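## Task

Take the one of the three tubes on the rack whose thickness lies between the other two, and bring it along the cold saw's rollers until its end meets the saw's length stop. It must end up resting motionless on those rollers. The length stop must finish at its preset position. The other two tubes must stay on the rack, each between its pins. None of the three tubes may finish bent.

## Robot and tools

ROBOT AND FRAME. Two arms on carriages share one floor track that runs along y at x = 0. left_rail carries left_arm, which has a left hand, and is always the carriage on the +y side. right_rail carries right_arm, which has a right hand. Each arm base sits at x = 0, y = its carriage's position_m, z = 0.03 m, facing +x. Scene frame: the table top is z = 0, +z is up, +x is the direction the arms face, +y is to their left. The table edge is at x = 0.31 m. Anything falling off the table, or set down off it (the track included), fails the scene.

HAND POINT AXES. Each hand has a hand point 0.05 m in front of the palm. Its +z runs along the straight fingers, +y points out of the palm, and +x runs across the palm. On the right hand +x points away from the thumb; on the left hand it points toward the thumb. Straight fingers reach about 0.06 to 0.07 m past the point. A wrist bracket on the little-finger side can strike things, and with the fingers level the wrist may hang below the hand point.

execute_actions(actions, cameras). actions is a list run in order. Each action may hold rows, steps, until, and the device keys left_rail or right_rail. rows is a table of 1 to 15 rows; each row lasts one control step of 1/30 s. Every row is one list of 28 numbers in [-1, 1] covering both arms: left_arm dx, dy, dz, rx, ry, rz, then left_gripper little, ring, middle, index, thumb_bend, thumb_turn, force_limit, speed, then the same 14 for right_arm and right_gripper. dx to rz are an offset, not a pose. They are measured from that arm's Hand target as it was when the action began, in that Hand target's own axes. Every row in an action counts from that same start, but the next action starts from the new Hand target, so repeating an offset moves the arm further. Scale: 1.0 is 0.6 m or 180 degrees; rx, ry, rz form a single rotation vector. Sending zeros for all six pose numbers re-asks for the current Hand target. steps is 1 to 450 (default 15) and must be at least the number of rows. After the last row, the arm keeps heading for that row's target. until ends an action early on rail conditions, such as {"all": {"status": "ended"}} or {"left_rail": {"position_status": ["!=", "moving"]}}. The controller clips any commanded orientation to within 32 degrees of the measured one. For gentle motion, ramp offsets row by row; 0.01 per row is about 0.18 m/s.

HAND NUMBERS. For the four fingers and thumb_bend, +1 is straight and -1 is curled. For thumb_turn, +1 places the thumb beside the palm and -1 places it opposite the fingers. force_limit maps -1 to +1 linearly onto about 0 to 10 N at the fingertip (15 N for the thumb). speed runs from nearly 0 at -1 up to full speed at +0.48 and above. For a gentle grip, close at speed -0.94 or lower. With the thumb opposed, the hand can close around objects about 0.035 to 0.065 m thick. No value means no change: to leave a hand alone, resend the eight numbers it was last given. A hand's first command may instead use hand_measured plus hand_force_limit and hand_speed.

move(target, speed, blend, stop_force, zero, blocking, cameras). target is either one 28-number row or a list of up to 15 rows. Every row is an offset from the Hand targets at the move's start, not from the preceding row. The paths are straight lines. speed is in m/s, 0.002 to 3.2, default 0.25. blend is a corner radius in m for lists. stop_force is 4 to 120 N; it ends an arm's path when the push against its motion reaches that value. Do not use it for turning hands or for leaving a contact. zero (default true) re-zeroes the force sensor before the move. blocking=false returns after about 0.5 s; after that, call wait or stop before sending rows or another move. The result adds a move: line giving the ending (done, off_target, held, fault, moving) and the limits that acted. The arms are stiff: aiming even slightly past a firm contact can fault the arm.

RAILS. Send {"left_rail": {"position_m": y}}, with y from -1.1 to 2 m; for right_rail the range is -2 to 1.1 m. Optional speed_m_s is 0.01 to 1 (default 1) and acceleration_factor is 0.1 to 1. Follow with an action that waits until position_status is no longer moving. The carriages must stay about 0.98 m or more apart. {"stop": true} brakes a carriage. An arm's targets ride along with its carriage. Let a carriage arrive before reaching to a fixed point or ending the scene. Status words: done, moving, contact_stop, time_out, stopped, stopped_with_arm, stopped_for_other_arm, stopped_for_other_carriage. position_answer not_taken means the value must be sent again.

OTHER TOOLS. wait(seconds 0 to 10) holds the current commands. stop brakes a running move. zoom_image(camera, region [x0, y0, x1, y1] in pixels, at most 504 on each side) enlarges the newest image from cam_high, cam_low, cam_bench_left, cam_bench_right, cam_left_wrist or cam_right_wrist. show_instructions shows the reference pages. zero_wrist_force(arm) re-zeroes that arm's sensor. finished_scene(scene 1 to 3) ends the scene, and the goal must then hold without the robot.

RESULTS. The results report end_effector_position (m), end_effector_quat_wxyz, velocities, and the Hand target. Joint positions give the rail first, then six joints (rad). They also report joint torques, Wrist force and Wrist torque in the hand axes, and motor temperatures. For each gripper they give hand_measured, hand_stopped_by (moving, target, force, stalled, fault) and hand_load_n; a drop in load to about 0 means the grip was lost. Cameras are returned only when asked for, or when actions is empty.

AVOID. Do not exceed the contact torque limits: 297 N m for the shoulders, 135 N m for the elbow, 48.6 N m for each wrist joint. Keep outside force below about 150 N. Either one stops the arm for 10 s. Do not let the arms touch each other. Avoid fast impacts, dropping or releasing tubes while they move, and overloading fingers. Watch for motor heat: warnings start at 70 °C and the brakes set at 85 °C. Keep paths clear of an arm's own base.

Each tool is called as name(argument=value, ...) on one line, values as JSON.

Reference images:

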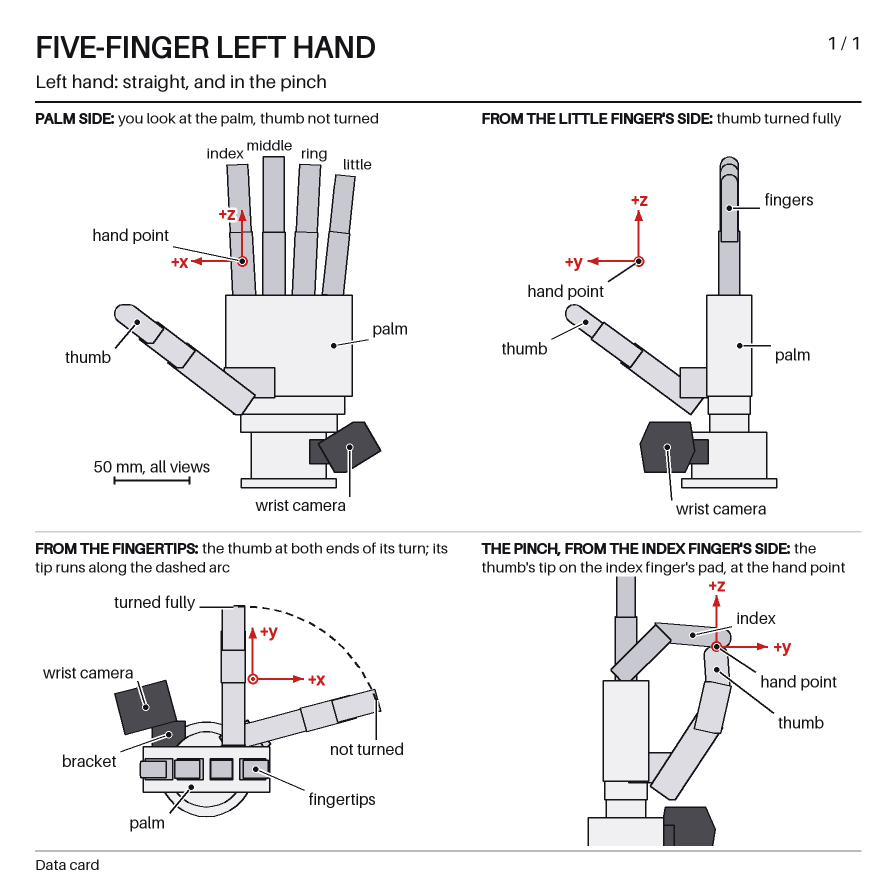

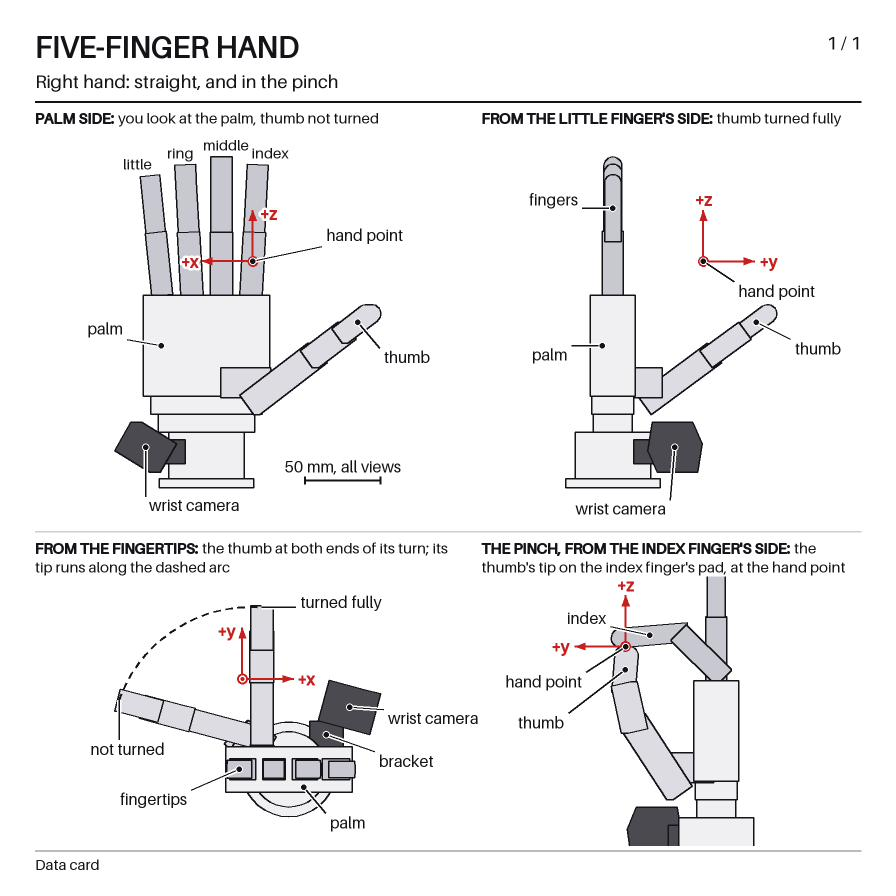

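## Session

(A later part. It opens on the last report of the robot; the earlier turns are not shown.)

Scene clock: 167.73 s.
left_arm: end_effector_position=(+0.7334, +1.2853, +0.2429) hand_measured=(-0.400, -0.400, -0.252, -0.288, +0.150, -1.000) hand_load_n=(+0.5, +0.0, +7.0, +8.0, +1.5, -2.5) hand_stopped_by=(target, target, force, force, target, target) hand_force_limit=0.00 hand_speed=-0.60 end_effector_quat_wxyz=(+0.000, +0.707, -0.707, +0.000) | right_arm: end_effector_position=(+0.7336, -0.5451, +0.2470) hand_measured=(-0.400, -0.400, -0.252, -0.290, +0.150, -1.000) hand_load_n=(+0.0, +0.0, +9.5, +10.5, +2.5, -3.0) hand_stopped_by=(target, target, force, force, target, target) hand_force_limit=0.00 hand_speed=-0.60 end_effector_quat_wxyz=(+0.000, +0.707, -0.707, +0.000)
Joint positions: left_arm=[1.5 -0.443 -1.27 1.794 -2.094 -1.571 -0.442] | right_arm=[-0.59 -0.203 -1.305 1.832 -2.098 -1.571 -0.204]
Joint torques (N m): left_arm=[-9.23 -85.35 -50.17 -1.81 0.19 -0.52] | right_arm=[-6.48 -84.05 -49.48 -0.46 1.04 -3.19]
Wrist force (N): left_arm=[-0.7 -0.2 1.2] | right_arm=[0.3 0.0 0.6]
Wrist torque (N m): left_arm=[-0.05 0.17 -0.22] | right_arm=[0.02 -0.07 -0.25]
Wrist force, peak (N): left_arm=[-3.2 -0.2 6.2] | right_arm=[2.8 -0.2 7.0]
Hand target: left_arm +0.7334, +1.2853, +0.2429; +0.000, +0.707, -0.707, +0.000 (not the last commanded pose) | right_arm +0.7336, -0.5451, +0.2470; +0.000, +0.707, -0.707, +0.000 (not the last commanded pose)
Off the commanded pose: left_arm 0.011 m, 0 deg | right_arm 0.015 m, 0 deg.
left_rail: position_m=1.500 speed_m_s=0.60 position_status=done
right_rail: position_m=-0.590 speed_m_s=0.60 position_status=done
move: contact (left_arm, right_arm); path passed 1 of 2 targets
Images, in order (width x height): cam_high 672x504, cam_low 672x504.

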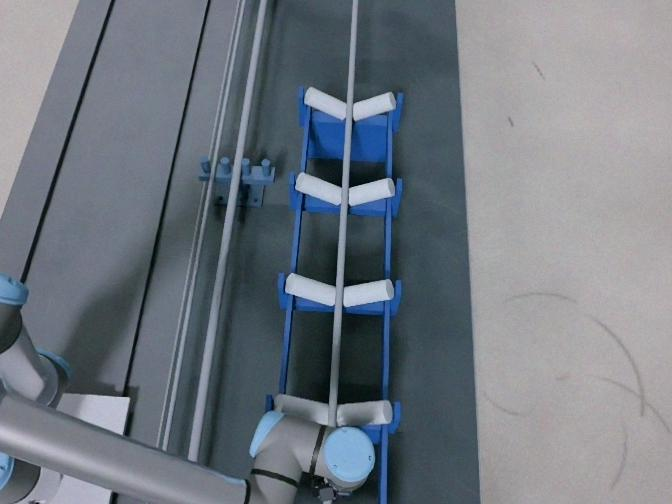

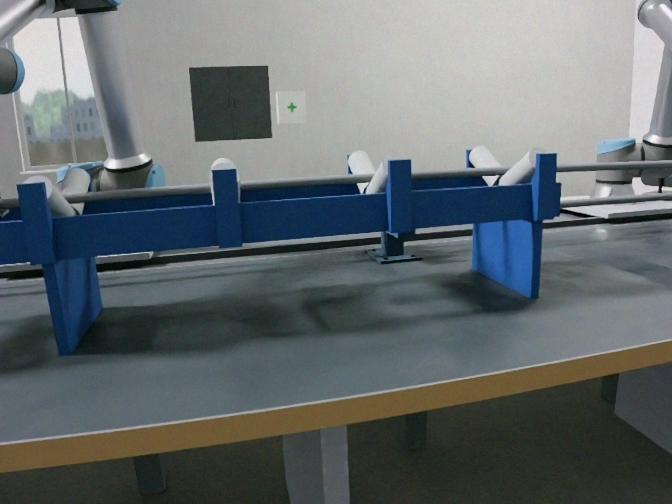

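execute_actions(actions=[{"rows":[[0,0,0,0,0,0,1,1,1,1,0.15,-1,0,0.2,0,0,0,0,0,0,1,1,1,1,0.15,-1,0,0.2]],"steps":34},{"rows":[[0,0,0,0,0,0,1,1,1,1,0.9,-1,0,0.2,0,0,0,0,0,0,1,1,1,1,0.9,-1,0,0.2]],"steps":14}])

move(target=[0,0,-0.32,0,0,0,1,1,1,1,0.9,-1,0,0.2,0,0,-0.32,0,0,0,1,1,1,1,0.9,-1,0,0.2], speed=0.2, cameras=["cam_bench_left","cam_left_wrist"])

Scene clock: 188.07 s.
left_arm: end_effector_position=(+0.7334, +1.2853, +0.2429) hand_measured=(+1.000, +1.000, +1.000, +1.000, +0.900, -1.000) hand_load_n=(+0.0, +0.0, +0.0, +0.0, +0.0, +0.0) hand_stopped_by=(target, target, target, target, target, target) hand_force_limit=0.00 hand_speed=0.20 end_effector_quat_wxyz=(+0.000, +0.707, -0.707, +0.000) | right_arm: end_effector_position=(+0.7336, -0.5451, +0.2470) hand_measured=(+1.000, +1.000, +1.000, +1.000, +0.900, -1.000) hand_load_n=(+0.0, +0.0, +0.0, +0.0, +0.0, +0.0) hand_stopped_by=(target, target, target, target, target, target) hand_force_limit=0.00 hand_speed=0.20 end_effector_quat_wxyz=(+0.000, +0.707, -0.707, +0.000)
Joint positions: left_arm=[1.5 -0.443 -1.27 1.794 -2.094 -1.571 -0.442] | right_arm=[-0.59 -0.203 -1.305 1.832 -2.098 -1.571 -0.204]
Joint torques (N m): left_arm=[-8.93 -81.08 -45.68 -2.47 0.48 -0.49] | right_arm=[-5.47 -82.53 -46.98 -0.73 -1.98 -3.14]
Wrist force (N): left_arm=[-0.6 0.1 0.2] | right_arm=[0.1 0.0 0.6]
Wrist torque (N m): left_arm=[-0.02 0.12 -0.24] | right_arm=[0.01 -0.05 -0.26]
Wrist force, peak (N): left_arm=[-0.9 -0.1 1.6] | right_arm=[0.3 0.3 1.1]
Hand target: left_arm +0.7334, +1.2853, +0.2429; +0.000, +0.707, -0.707, +0.000 | right_arm +0.7336, -0.5451, +0.2470; +0.000, +0.707, -0.707, +0.000
Off the commanded pose: left_arm 0.000 m, 0 deg | right_arm 0.000 m, 0 deg.
left_rail: position_m=1.500 speed_m_s=0.60 position_status=done
right_rail: position_m=-0.590 speed_m_s=0.60 position_status=done

Scene clock: 189.77 s.
left_arm: end_effector_position=(+0.7336, +1.2854, +0.4347) hand_measured=(+1.000, +1.000, +1.000, +1.000, +0.900, -1.000) hand_load_n=(+0.0, +0.0, +0.0, +0.0, +0.0, +0.0) hand_stopped_by=(target, target, target, target, target, target) hand_force_limit=0.00 hand_speed=0.20 end_effector_quat_wxyz=(+0.000, +0.707, -0.707, +0.000) | right_arm: end_effector_position=(+0.7337, -0.5450, +0.4388) hand_measured=(+1.000, +1.000, +1.000, +1.000, +0.900, -1.000) hand_load_n=(-0.5, +0.0, +0.0, +0.0, +0.0, +0.0) hand_stopped_by=(target, target, target, target, target, target) hand_force_limit=0.00 hand_speed=0.20 end_effector_quat_wxyz=(+0.000, +0.707, -0.707, +0.000)
Joint positions: left_arm=[1.5 -0.443 -1.381 1.576 -1.765 -1.571 -0.442] | right_arm=[-0.59 -0.203 -1.417 1.61 -1.764 -1.571 -0.204]
Joint torques (N m): left_arm=[-1.83 -80.84 -55.49 -2.65 1.29 2.04] | right_arm=[1.51 -78.67 -54.44 -1.11 -3.24 -2.77]
Wrist force (N): left_arm=[-0.7 0.0 0.5] | right_arm=[0.4 0.3 0.6]
Wrist torque (N m): left_arm=[-0.04 0.16 -0.25] | right_arm=[0.03 -0.10 -0.23]
Wrist force, peak (N): left_arm=[-0.4 0.2 1.6] | right_arm=[0.4 -0.3 1.5]
Hand target: left_arm +0.7336, +1.2853, +0.4349; +0.000, +0.707, -0.707, +0.000 | right_arm +0.7337, -0.5451, +0.4390; +0.000, +0.707, -0.707, +0.000
Off the commanded pose: left_arm 0.000 m, 0 deg | right_arm 0.000 m, 0 deg.
left_rail: position_m=1.500 speed_m_s=0.60 position_status=done
right_rail: position_m=-0.590 speed_m_s=0.60 position_status=done
move: done
camera_calibration:
cam_left_wrist: T_world_to_cam=[[0.974005, -0.223887, -0.0344839, -0.409658], [-0.172927, -0.833203, 0.525233, 0.961976], [-0.146325, -0.505616, -0.850259, 1.24227], [0, 0, 0, 1]] pos_world=[0.747135, 1.33792, 0.536864]
Images, in order (width x height): cam_bench_left 672x504, cam_left_wrist 616x616.

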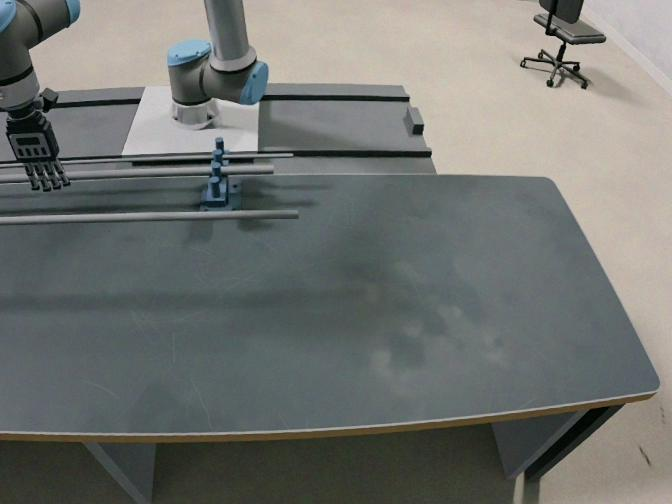

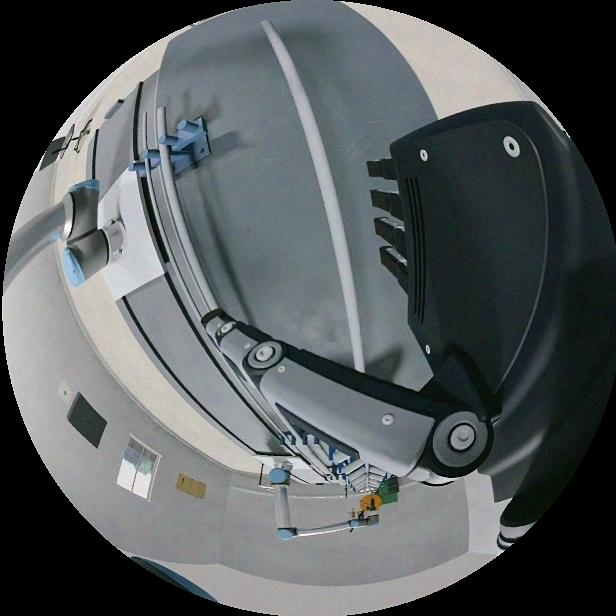

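move(target=[[-0.9978,-0.1107,0.058,0,0,-0.5,1,1,1,1,0.9,1,0,0.2,0,0,0,0,0,0,1,1,1,1,0.9,-1,0,0.2],[-0.9978,-0.1107,0.3915,0,0,-0.5,1,1,1,1,0.9,1,0,0.2,0,0,0,0,0,0,1,1,1,1,0.9,-1,0,0.2]], speed=0.3, blend=[0.02,0], cameras=["cam_bench_left","cam_left_wrist","cam_bench_right"])

zoom_image(camera="cam_bench_right", region=[220, 280, 470, 480])

Scene clock: 218.50 s.
left_arm: end_effector_position=(+0.8002, +1.8839, +0.2000) hand_measured=(+1.000, +1.000, +1.000, +1.000, +0.900, +1.000) hand_load_n=(+0.0, +0.0, +0.0, +0.0, +0.0, +0.0) hand_stopped_by=(target, target, target, target, target, target) hand_force_limit=0.00 hand_speed=0.20 end_effector_quat_wxyz=(+0.000, +1.000, +0.000, +0.000) | right_arm: end_effector_position=(+0.7337, -0.5451, +0.4390) hand_measured=(+1.000, +1.000, +1.000, +1.000, +0.900, -1.000) hand_load_n=(+0.0, +0.0, +0.0, +0.0, +0.0, +0.0) hand_stopped_by=(target, target, target, target, target, target) hand_force_limit=0.00 hand_speed=0.20 end_effector_quat_wxyz=(+0.000, +0.707, -0.707, +0.000)
Joint positions: left_arm=[1.5 0.326 -1.127 1.673 -2.116 -1.571 -1.244] | right_arm=[-0.59 -0.203 -1.417 1.61 -1.764 -1.571 -0.204]
Joint torques (N m): left_arm=[12.42 -65.78 -34.42 -5.7 -2.09 -1.84] | right_arm=[-5.61 -73.09 -54.3 -0.45 -3.09 -3.18]
Wrist force (N): left_arm=[0.2 0.2 0.5] | right_arm=[0.5 0.0 0.7]
Wrist torque (N m): left_arm=[-0.02 0.00 0.03] | right_arm=[-0.02 -0.12 -0.21]
Wrist force, peak (N): left_arm=[-0.2 0.1 1.9] | right_arm=[0.4 0.1 1.3]
Hand target: left_arm +0.8002, +1.8839, +0.1998; +0.000, +1.000, +0.000, +0.000 | right_arm +0.7337, -0.5451, +0.4390; +0.000, +0.707, -0.707, +0.000
Off the commanded pose: left_arm 0.000 m, 0 deg | right_arm 0.000 m, 0 deg.
left_rail: position_m=1.500 speed_m_s=0.60 position_status=done
right_rail: position_m=-0.590 speed_m_s=0.60 position_status=done
move: done
camera_calibration:
cam_left_wrist: T_world_to_cam=[[0.223954, 0.973995, -0.0343107, -2.00519], [0.833734, -0.173235, 0.524288, -0.453227], [0.50471, -0.146023, -0.85085, 0.156831], [0, 0, 0, 1]] pos_world=[0.747788, 1.89743, 0.302261]
Images, in order (width x height): cam_bench_left 672x504, cam_bench_right 672x504, cam_left_wrist 616x616.

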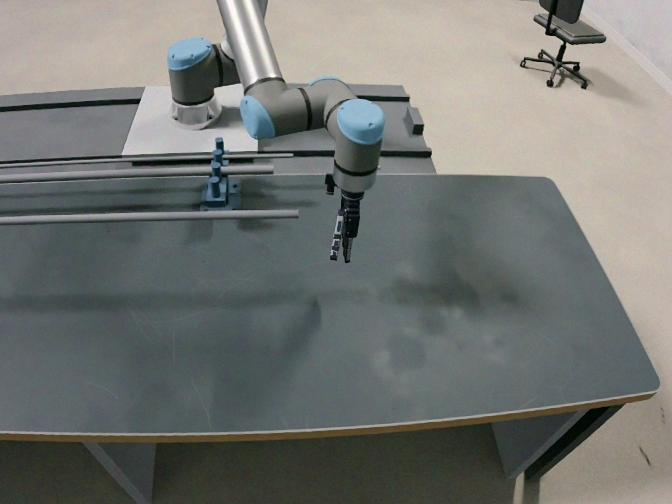

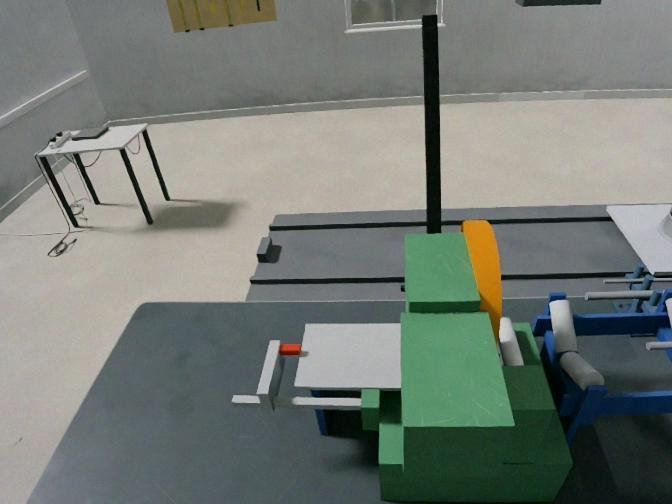

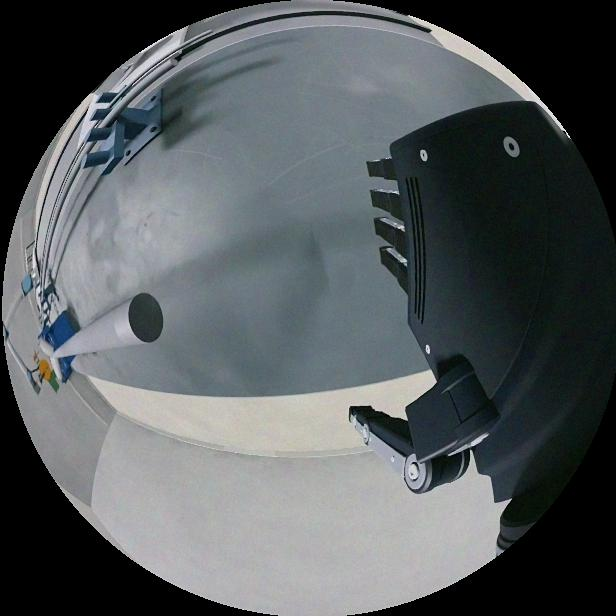

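Scaled by 2.016 from the camera's 672x504 image, which has a finer 960x720 frame.

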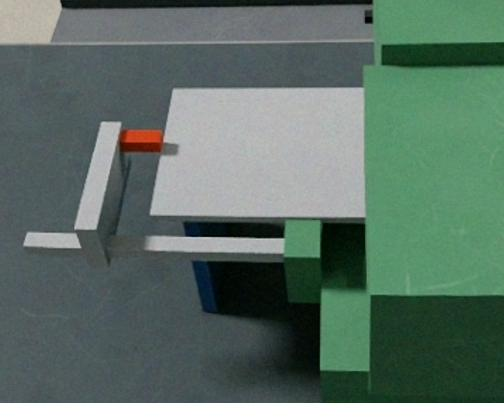

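move(target=[0.0067,0.96,-0.005,0,0,0,1,1,1,1,0.9,1,0,0.2,0,0,0,0,0,0,1,1,1,1,0.9,-1,0,0.2], speed=0.065, stop_force=6, cameras=["cam_bench_right","cam_left_wrist"])

Scene clock: 248.23 s.
left_arm: end_effector_position=(+0.8039, +1.3079, +0.2029) hand_measured=(+1.000, +1.000, +1.000, +1.000, +0.900, +1.000) hand_load_n=(+0.0, +0.0, +0.0, +0.0, +0.0, +0.0) hand_stopped_by=(target, target, target, target, target, target) hand_force_limit=0.00 hand_speed=0.20 end_effector_quat_wxyz=(+0.000, +1.000, +0.000, +0.000) | right_arm: end_effector_position=(+0.7337, -0.5451, +0.4390) hand_measured=(+1.000, +1.000, +1.000, +1.000, +0.900, -1.000) hand_load_n=(+0.0, +0.0, +0.0, +0.5, +0.0, +0.0) hand_stopped_by=(target, target, target, target, target, target) hand_force_limit=0.00 hand_speed=0.20 end_effector_quat_wxyz=(+0.000, +0.707, -0.707, +0.000)
Joint positions: left_arm=[1.5 -0.393 -1.279 1.888 -2.18 -1.571 -1.963] | right_arm=[-0.59 -0.203 -1.417 1.61 -1.764 -1.571 -0.204]
Joint torques (N m): left_arm=[-10.95 -53.3 -47.86 -2.07 1.5 -1.69] | right_arm=[-5.48 -59.14 -55.36 -0.56 -3.35 -3.19]
Wrist force (N): left_arm=[-0.3 -0.9 0.2] | right_arm=[0.5 0.0 0.7]
Wrist torque (N m): left_arm=[-0.06 0.07 0.06] | right_arm=[-0.02 -0.12 -0.21]
Wrist force, peak (N): left_arm=[-0.5 -4.8 0.6] | right_arm=[0.7 -0.4 1.0]
Hand target: left_arm +0.8039, +1.3079, +0.2029; +0.000, +1.000, +0.000, +0.000 | right_arm +0.7337, -0.5451, +0.4390; +0.000, +0.707, -0.707, +0.000
Off the commanded pose: left_arm 0.000 m, 0 deg | right_arm 0.000 m, 0 deg.
left_rail: position_m=1.500 speed_m_s=0.60 position_status=done
right_rail: position_m=-0.590 speed_m_s=0.60 position_status=done
move: done
camera_calibration:
cam_left_wrist: T_world_to_cam=[[0.223956, 0.973995, -0.0343131, -1.4449], [0.833707, -0.173227, 0.524332, -0.557618], [0.504753, -0.146035, -0.850822, 0.0732967], [0, 0, 0, 1]] pos_world=[0.751488, 1.32143, 0.305161]
Images, in order (width x height): cam_bench_right 672x504, cam_left_wrist 616x616.

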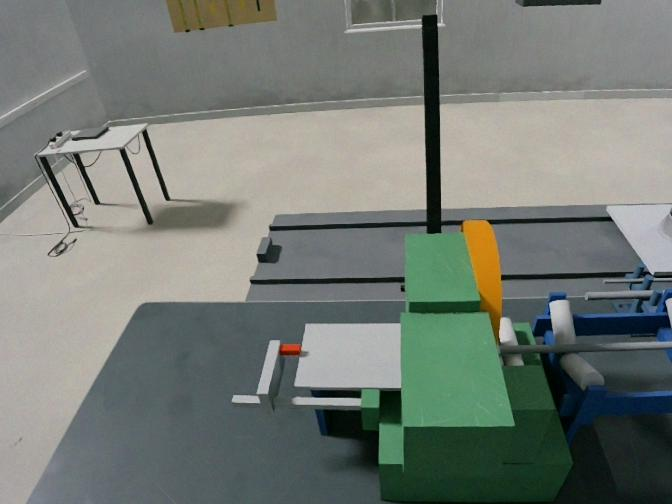

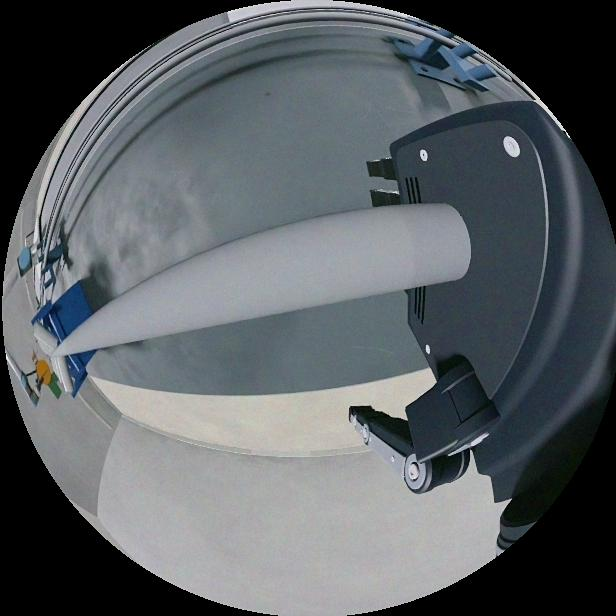

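move(target=[0.004,0.5433,-0.003,0,0,0,1,1,1,1,0.9,1,0,0.2,0,0,0,0,0,0,1,1,1,1,0.9,-1,0,0.2], speed=0.065, stop_force=5, cameras=["cam_bench_right"])

zoom_image(camera="cam_bench_right", region=[220, 280, 470, 480])

Scene clock: 263.97 s.
left_arm: end_effector_position=(+0.8060, +0.9819, +0.2048) hand_measured=(+1.000, +1.000, +1.000, +1.000, +0.900, +1.000) hand_load_n=(+0.0, +0.0, +0.0, +0.0, +0.0, +0.0) hand_stopped_by=(target, target, target, target, target, target) hand_force_limit=0.00 hand_speed=0.20 end_effector_quat_wxyz=(+0.000, +1.000, +0.000, +0.000) | right_arm: end_effector_position=(+0.7337, -0.5451, +0.4390) hand_measured=(+1.000, +1.000, +1.000, +1.000, +0.900, -1.000) hand_load_n=(+0.0, +0.0, +0.0, +0.0, +0.0, +0.0) hand_stopped_by=(target, target, target, target, target, target) hand_force_limit=0.00 hand_speed=0.20 end_effector_quat_wxyz=(+0.000, +0.707, -0.707, +0.000)
Joint positions: left_arm=[1.5 -0.728 -1.114 1.643 -2.1 -1.571 -2.298] | right_arm=[-0.59 -0.203 -1.417 1.61 -1.764 -1.571 -0.204]
Joint torques (N m): left_arm=[-12.24 -68.42 -49.82 -2.13 1.13 -1.6] | right_arm=[-4.41 -56.14 -54.22 -1.1 -3.27 -3.13]
Wrist force (N): left_arm=[-0.2 -1.5 0.7] | right_arm=[0.5 -0.2 0.7]
Wrist torque (N m): left_arm=[-0.15 0.04 0.08] | right_arm=[-0.05 -0.11 -0.22]
Wrist force, peak (N): left_arm=[-0.5 -2.8 0.4] | right_arm=[1.1 -0.1 0.7]
Hand target: left_arm +0.8060, +0.9819, +0.2048; +0.000, +1.000, +0.000, +0.000 | right_arm +0.7337, -0.5451, +0.4390; +0.000, +0.707, -0.707, +0.000
Off the commanded pose: left_arm 0.000 m, 0 deg | right_arm 0.000 m, 0 deg.
left_rail: position_m=1.500 speed_m_s=0.60 position_status=done
right_rail: position_m=-0.590 speed_m_s=0.60 position_status=done
move: done
Images, in order (width x height): cam_bench_right 672x504.

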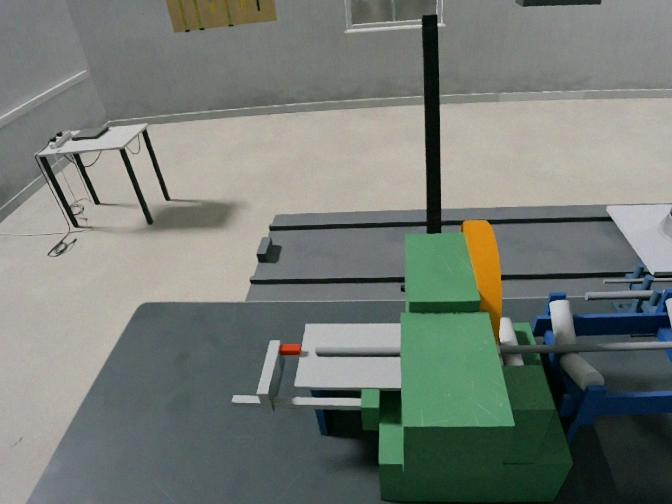

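Scaled by 2.016 from the camera's 672x504 image, which has a finer 960x720 frame.

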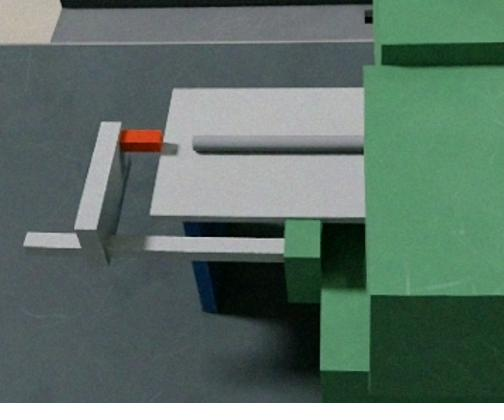

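move(target=[[0,0.04,0,0,0,0,1,1,1,1,0.9,1,0,0.2,0,0,0,0,0,0,1,1,1,1,0.9,-1,0,0.2],[0,0.09,0,0,0,0,1,1,1,1,0.9,1,0,0.2,0,0,0,0,0,0,1,1,1,1,0.9,-1,0,0.2]], speed=[0.02,0.005], stop_force=4, cameras=["cam_bench_right"])

zoom_image(camera="cam_bench_right", region=[220, 280, 470, 480])

Scene clock: 280.13 s.
left_arm: end_effector_position=(+0.8060, +0.9415, +0.2048) hand_measured=(+1.000, +1.000, +1.000, +1.000, +0.900, +1.000) hand_load_n=(+0.0, +0.0, +0.0, +0.0, +0.0, +0.0) hand_stopped_by=(target, target, target, target, target, target) hand_force_limit=0.00 hand_speed=0.20 end_effector_quat_wxyz=(+0.000, +1.000, +0.000, +0.000) | right_arm: end_effector_position=(+0.7337, -0.5451, +0.4390) hand_measured=(+1.000, +1.000, +1.000, +1.000, +0.900, -1.000) hand_load_n=(+0.0, +0.0, +0.0, +0.0, +0.0, +0.0) hand_stopped_by=(target, target, target, target, target, target) hand_force_limit=0.00 hand_speed=0.20 end_effector_quat_wxyz=(+0.000, +0.707, -0.707, +0.000)
Joint positions: left_arm=[1.5 -0.761 -1.083 1.595 -2.082 -1.571 -2.331] | right_arm=[-0.59 -0.203 -1.417 1.61 -1.764 -1.571 -0.204]
Joint torques (N m): left_arm=[4.01 -100.76 -37.77 -6.68 -1.57 1.18] | right_arm=[-4.18 -54.13 -54.09 -1.04 -3.24 -3.06]
Wrist force (N): left_arm=[-0.3 -9.8 -0.5] | right_arm=[0.8 -0.5 0.6]
Wrist torque (N m): left_arm=[-0.64 0.02 0.42] | right_arm=[-0.08 -0.15 -0.21]
Wrist force, peak (N): left_arm=[-0.8 -14.4 -0.5] | right_arm=[0.5 -0.2 1.2]
Hand target: left_arm +0.8060, +0.9415, +0.2048; +0.000, +1.000, +0.000, +0.000 (not the last commanded pose) | right_arm +0.7337, -0.5451, +0.4390; +0.000, +0.707, -0.707, +0.000
Off the commanded pose: left_arm 0.014 m, 0 deg | right_arm 0.000 m, 0 deg.
left_rail: position_m=1.500 speed_m_s=0.60 position_status=done
right_rail: position_m=-0.590 speed_m_s=0.60 position_status=done
move: contact (left_arm); path passed 1 of 2 targets
Images, in order (width x height): cam_bench_right 672x504.

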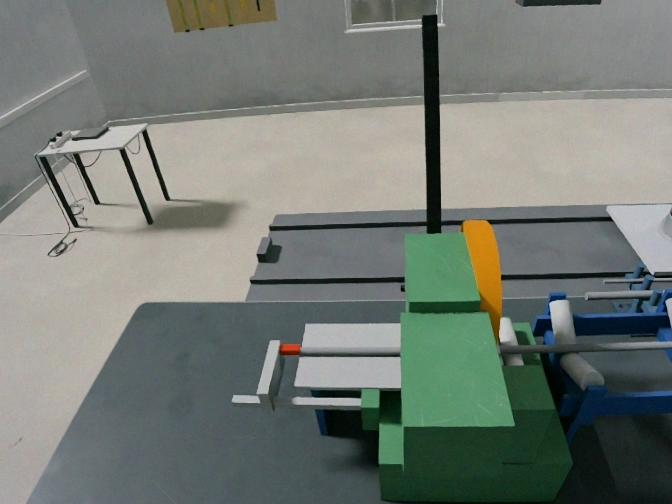

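Scaled by 2.016 from the camera's 672x504 image, which has a finer 960x720 frame.

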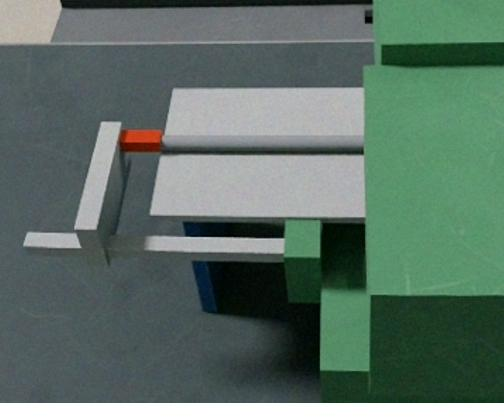

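Peak only 14 N. Back off gently.

move(target=[[0,-0.01,0,0,0,0,1,1,1,1,0.9,1,0,0.2,0,0,0,0,0,0,1,1,1,1,0.9,-1,0,0.2],[0,-0.12,0,0,0,0,1,1,1,1,0.9,1,0,0.2,0,0,0,0,0,0,1,1,1,1,0.9,-1,0,0.2]], speed=[0.01,0.1], cameras=["all"])

zoom_image(camera="cam_bench_right", region=[220, 280, 470, 480])

Scene clock: 288.33 s.
left_arm: end_effector_position=(+0.8061, +1.0131, +0.2048) hand_measured=(+1.000, +1.000, +1.000, +1.000, +0.900, +1.000) hand_load_n=(+0.0, +0.0, +0.0, +0.0, -0.5, +0.0) hand_stopped_by=(target, target, target, target, target, target) hand_force_limit=0.00 hand_speed=0.20 end_effector_quat_wxyz=(+0.000, +1.000, +0.000, +0.000) | right_arm: end_effector_position=(+0.7337, -0.5451, +0.4390) hand_measured=(+1.000, +1.000, +1.000, +1.000, +0.900, -1.000) hand_load_n=(+0.0, +0.0, +0.0, +0.0, -0.5, +0.0) hand_stopped_by=(target, target, target, target, target, target) hand_force_limit=0.00 hand_speed=0.20 end_effector_quat_wxyz=(+0.000, +0.707, -0.707, +0.000)
Joint positions: left_arm=[1.5 -0.701 -1.136 1.677 -2.111 -1.571 -2.271] | right_arm=[-0.59 -0.203 -1.417 1.61 -1.764 -1.571 -0.204]
Joint torques (N m): left_arm=[10.37 -97.35 -33.72 -5.73 0.58 2.28] | right_arm=[-4.56 -54.23 -55.33 -1 -2.82 -3.04]
Wrist force (N): left_arm=[-0.2 0.1 0.5] | right_arm=[0.6 -0.2 1.0]
Wrist torque (N m): left_arm=[-0.02 0.04 -0.22] | right_arm=[-0.07 -0.14 -0.21]
Wrist force, peak (N): left_arm=[-0.3 -9.8 -0.3] | right_arm=[0.8 0.1 1.1]
Hand target: left_arm +0.8061, +1.0135, +0.2048; +0.000, +1.000, +0.000, +0.000 | right_arm +0.7337, -0.5451, +0.4390; +0.000, +0.707, -0.707, +0.000
Off the commanded pose: left_arm 0.000 m, 0 deg | right_arm 0.000 m, 0 deg.
left_rail: position_m=1.500 speed_m_s=0.60 position_status=done
right_rail: position_m=-0.590 speed_m_s=0.60 position_status=done
move: done
camera_calibration:
cam_left_wrist: T_world_to_cam=[[0.223954, 0.973995, -0.0343107, -1.15819], [0.833734, -0.173235, 0.524288, -0.611515], [0.50471, -0.146023, -0.85085, 0.0307804], [0, 0, 0, 1]] pos_world=[0.753688, 1.02663, 0.307061]
cam_right_wrist: T_world_to_cam=[[-0.964543, -0.263007, 0.0220035, 0.554693], [-0.21131, 0.819515, 0.532675, 0.370966], [-0.15813, 0.509138, -0.846034, 0.876711], [0, 0, 0, 1]] pos_world=[0.752048, -0.604491, 0.531918]

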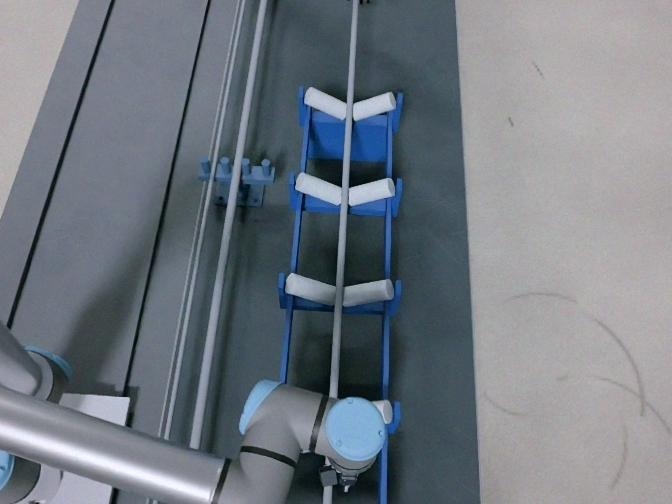

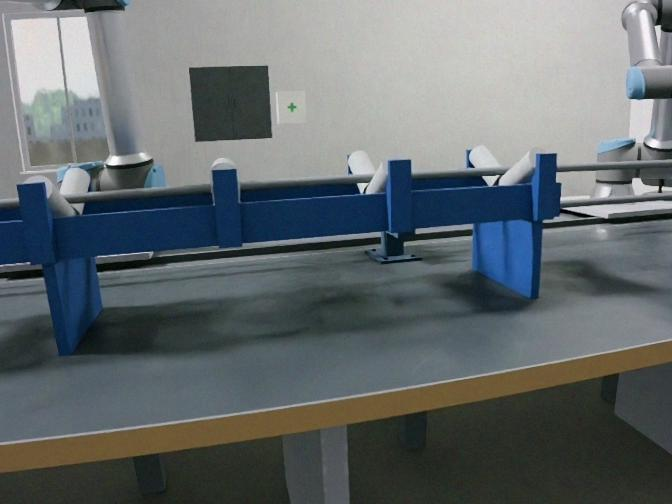

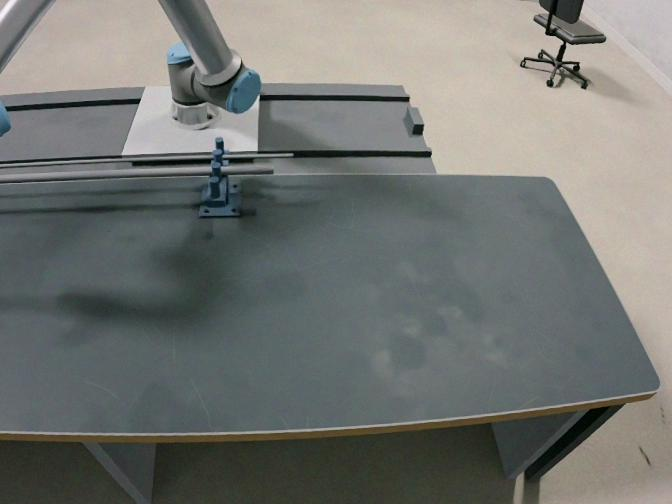

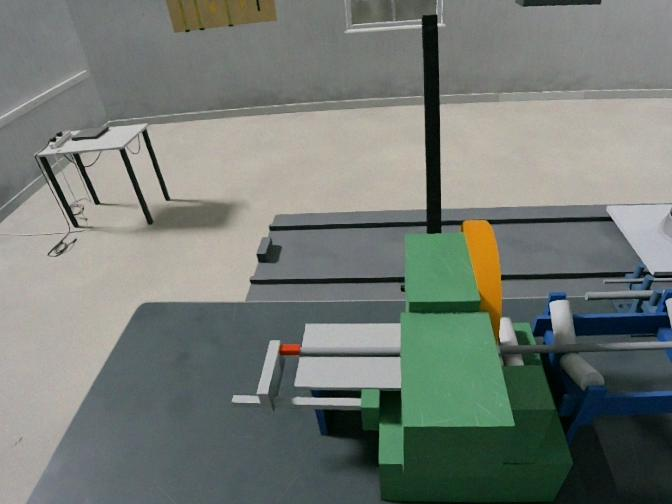

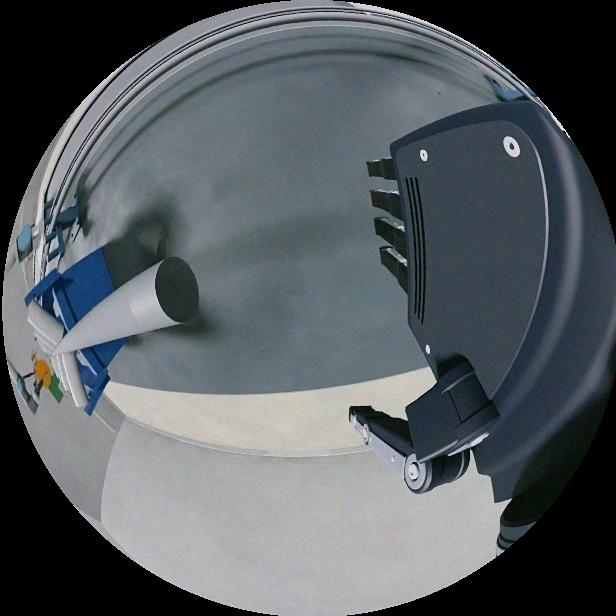

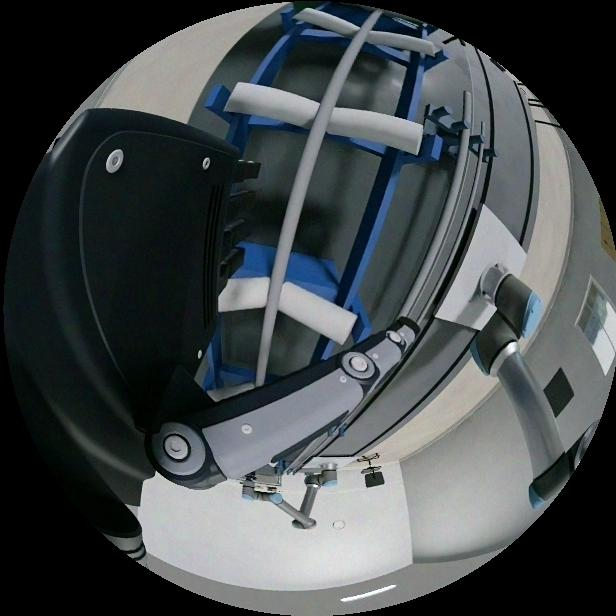

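Scaled by 2.016 from the camera's 672x504 image, which has a finer 960x720 frame.

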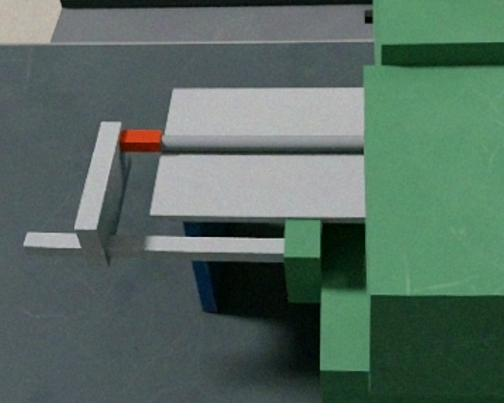

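finished_scene(scene=2)

The scene is finished: the task was done.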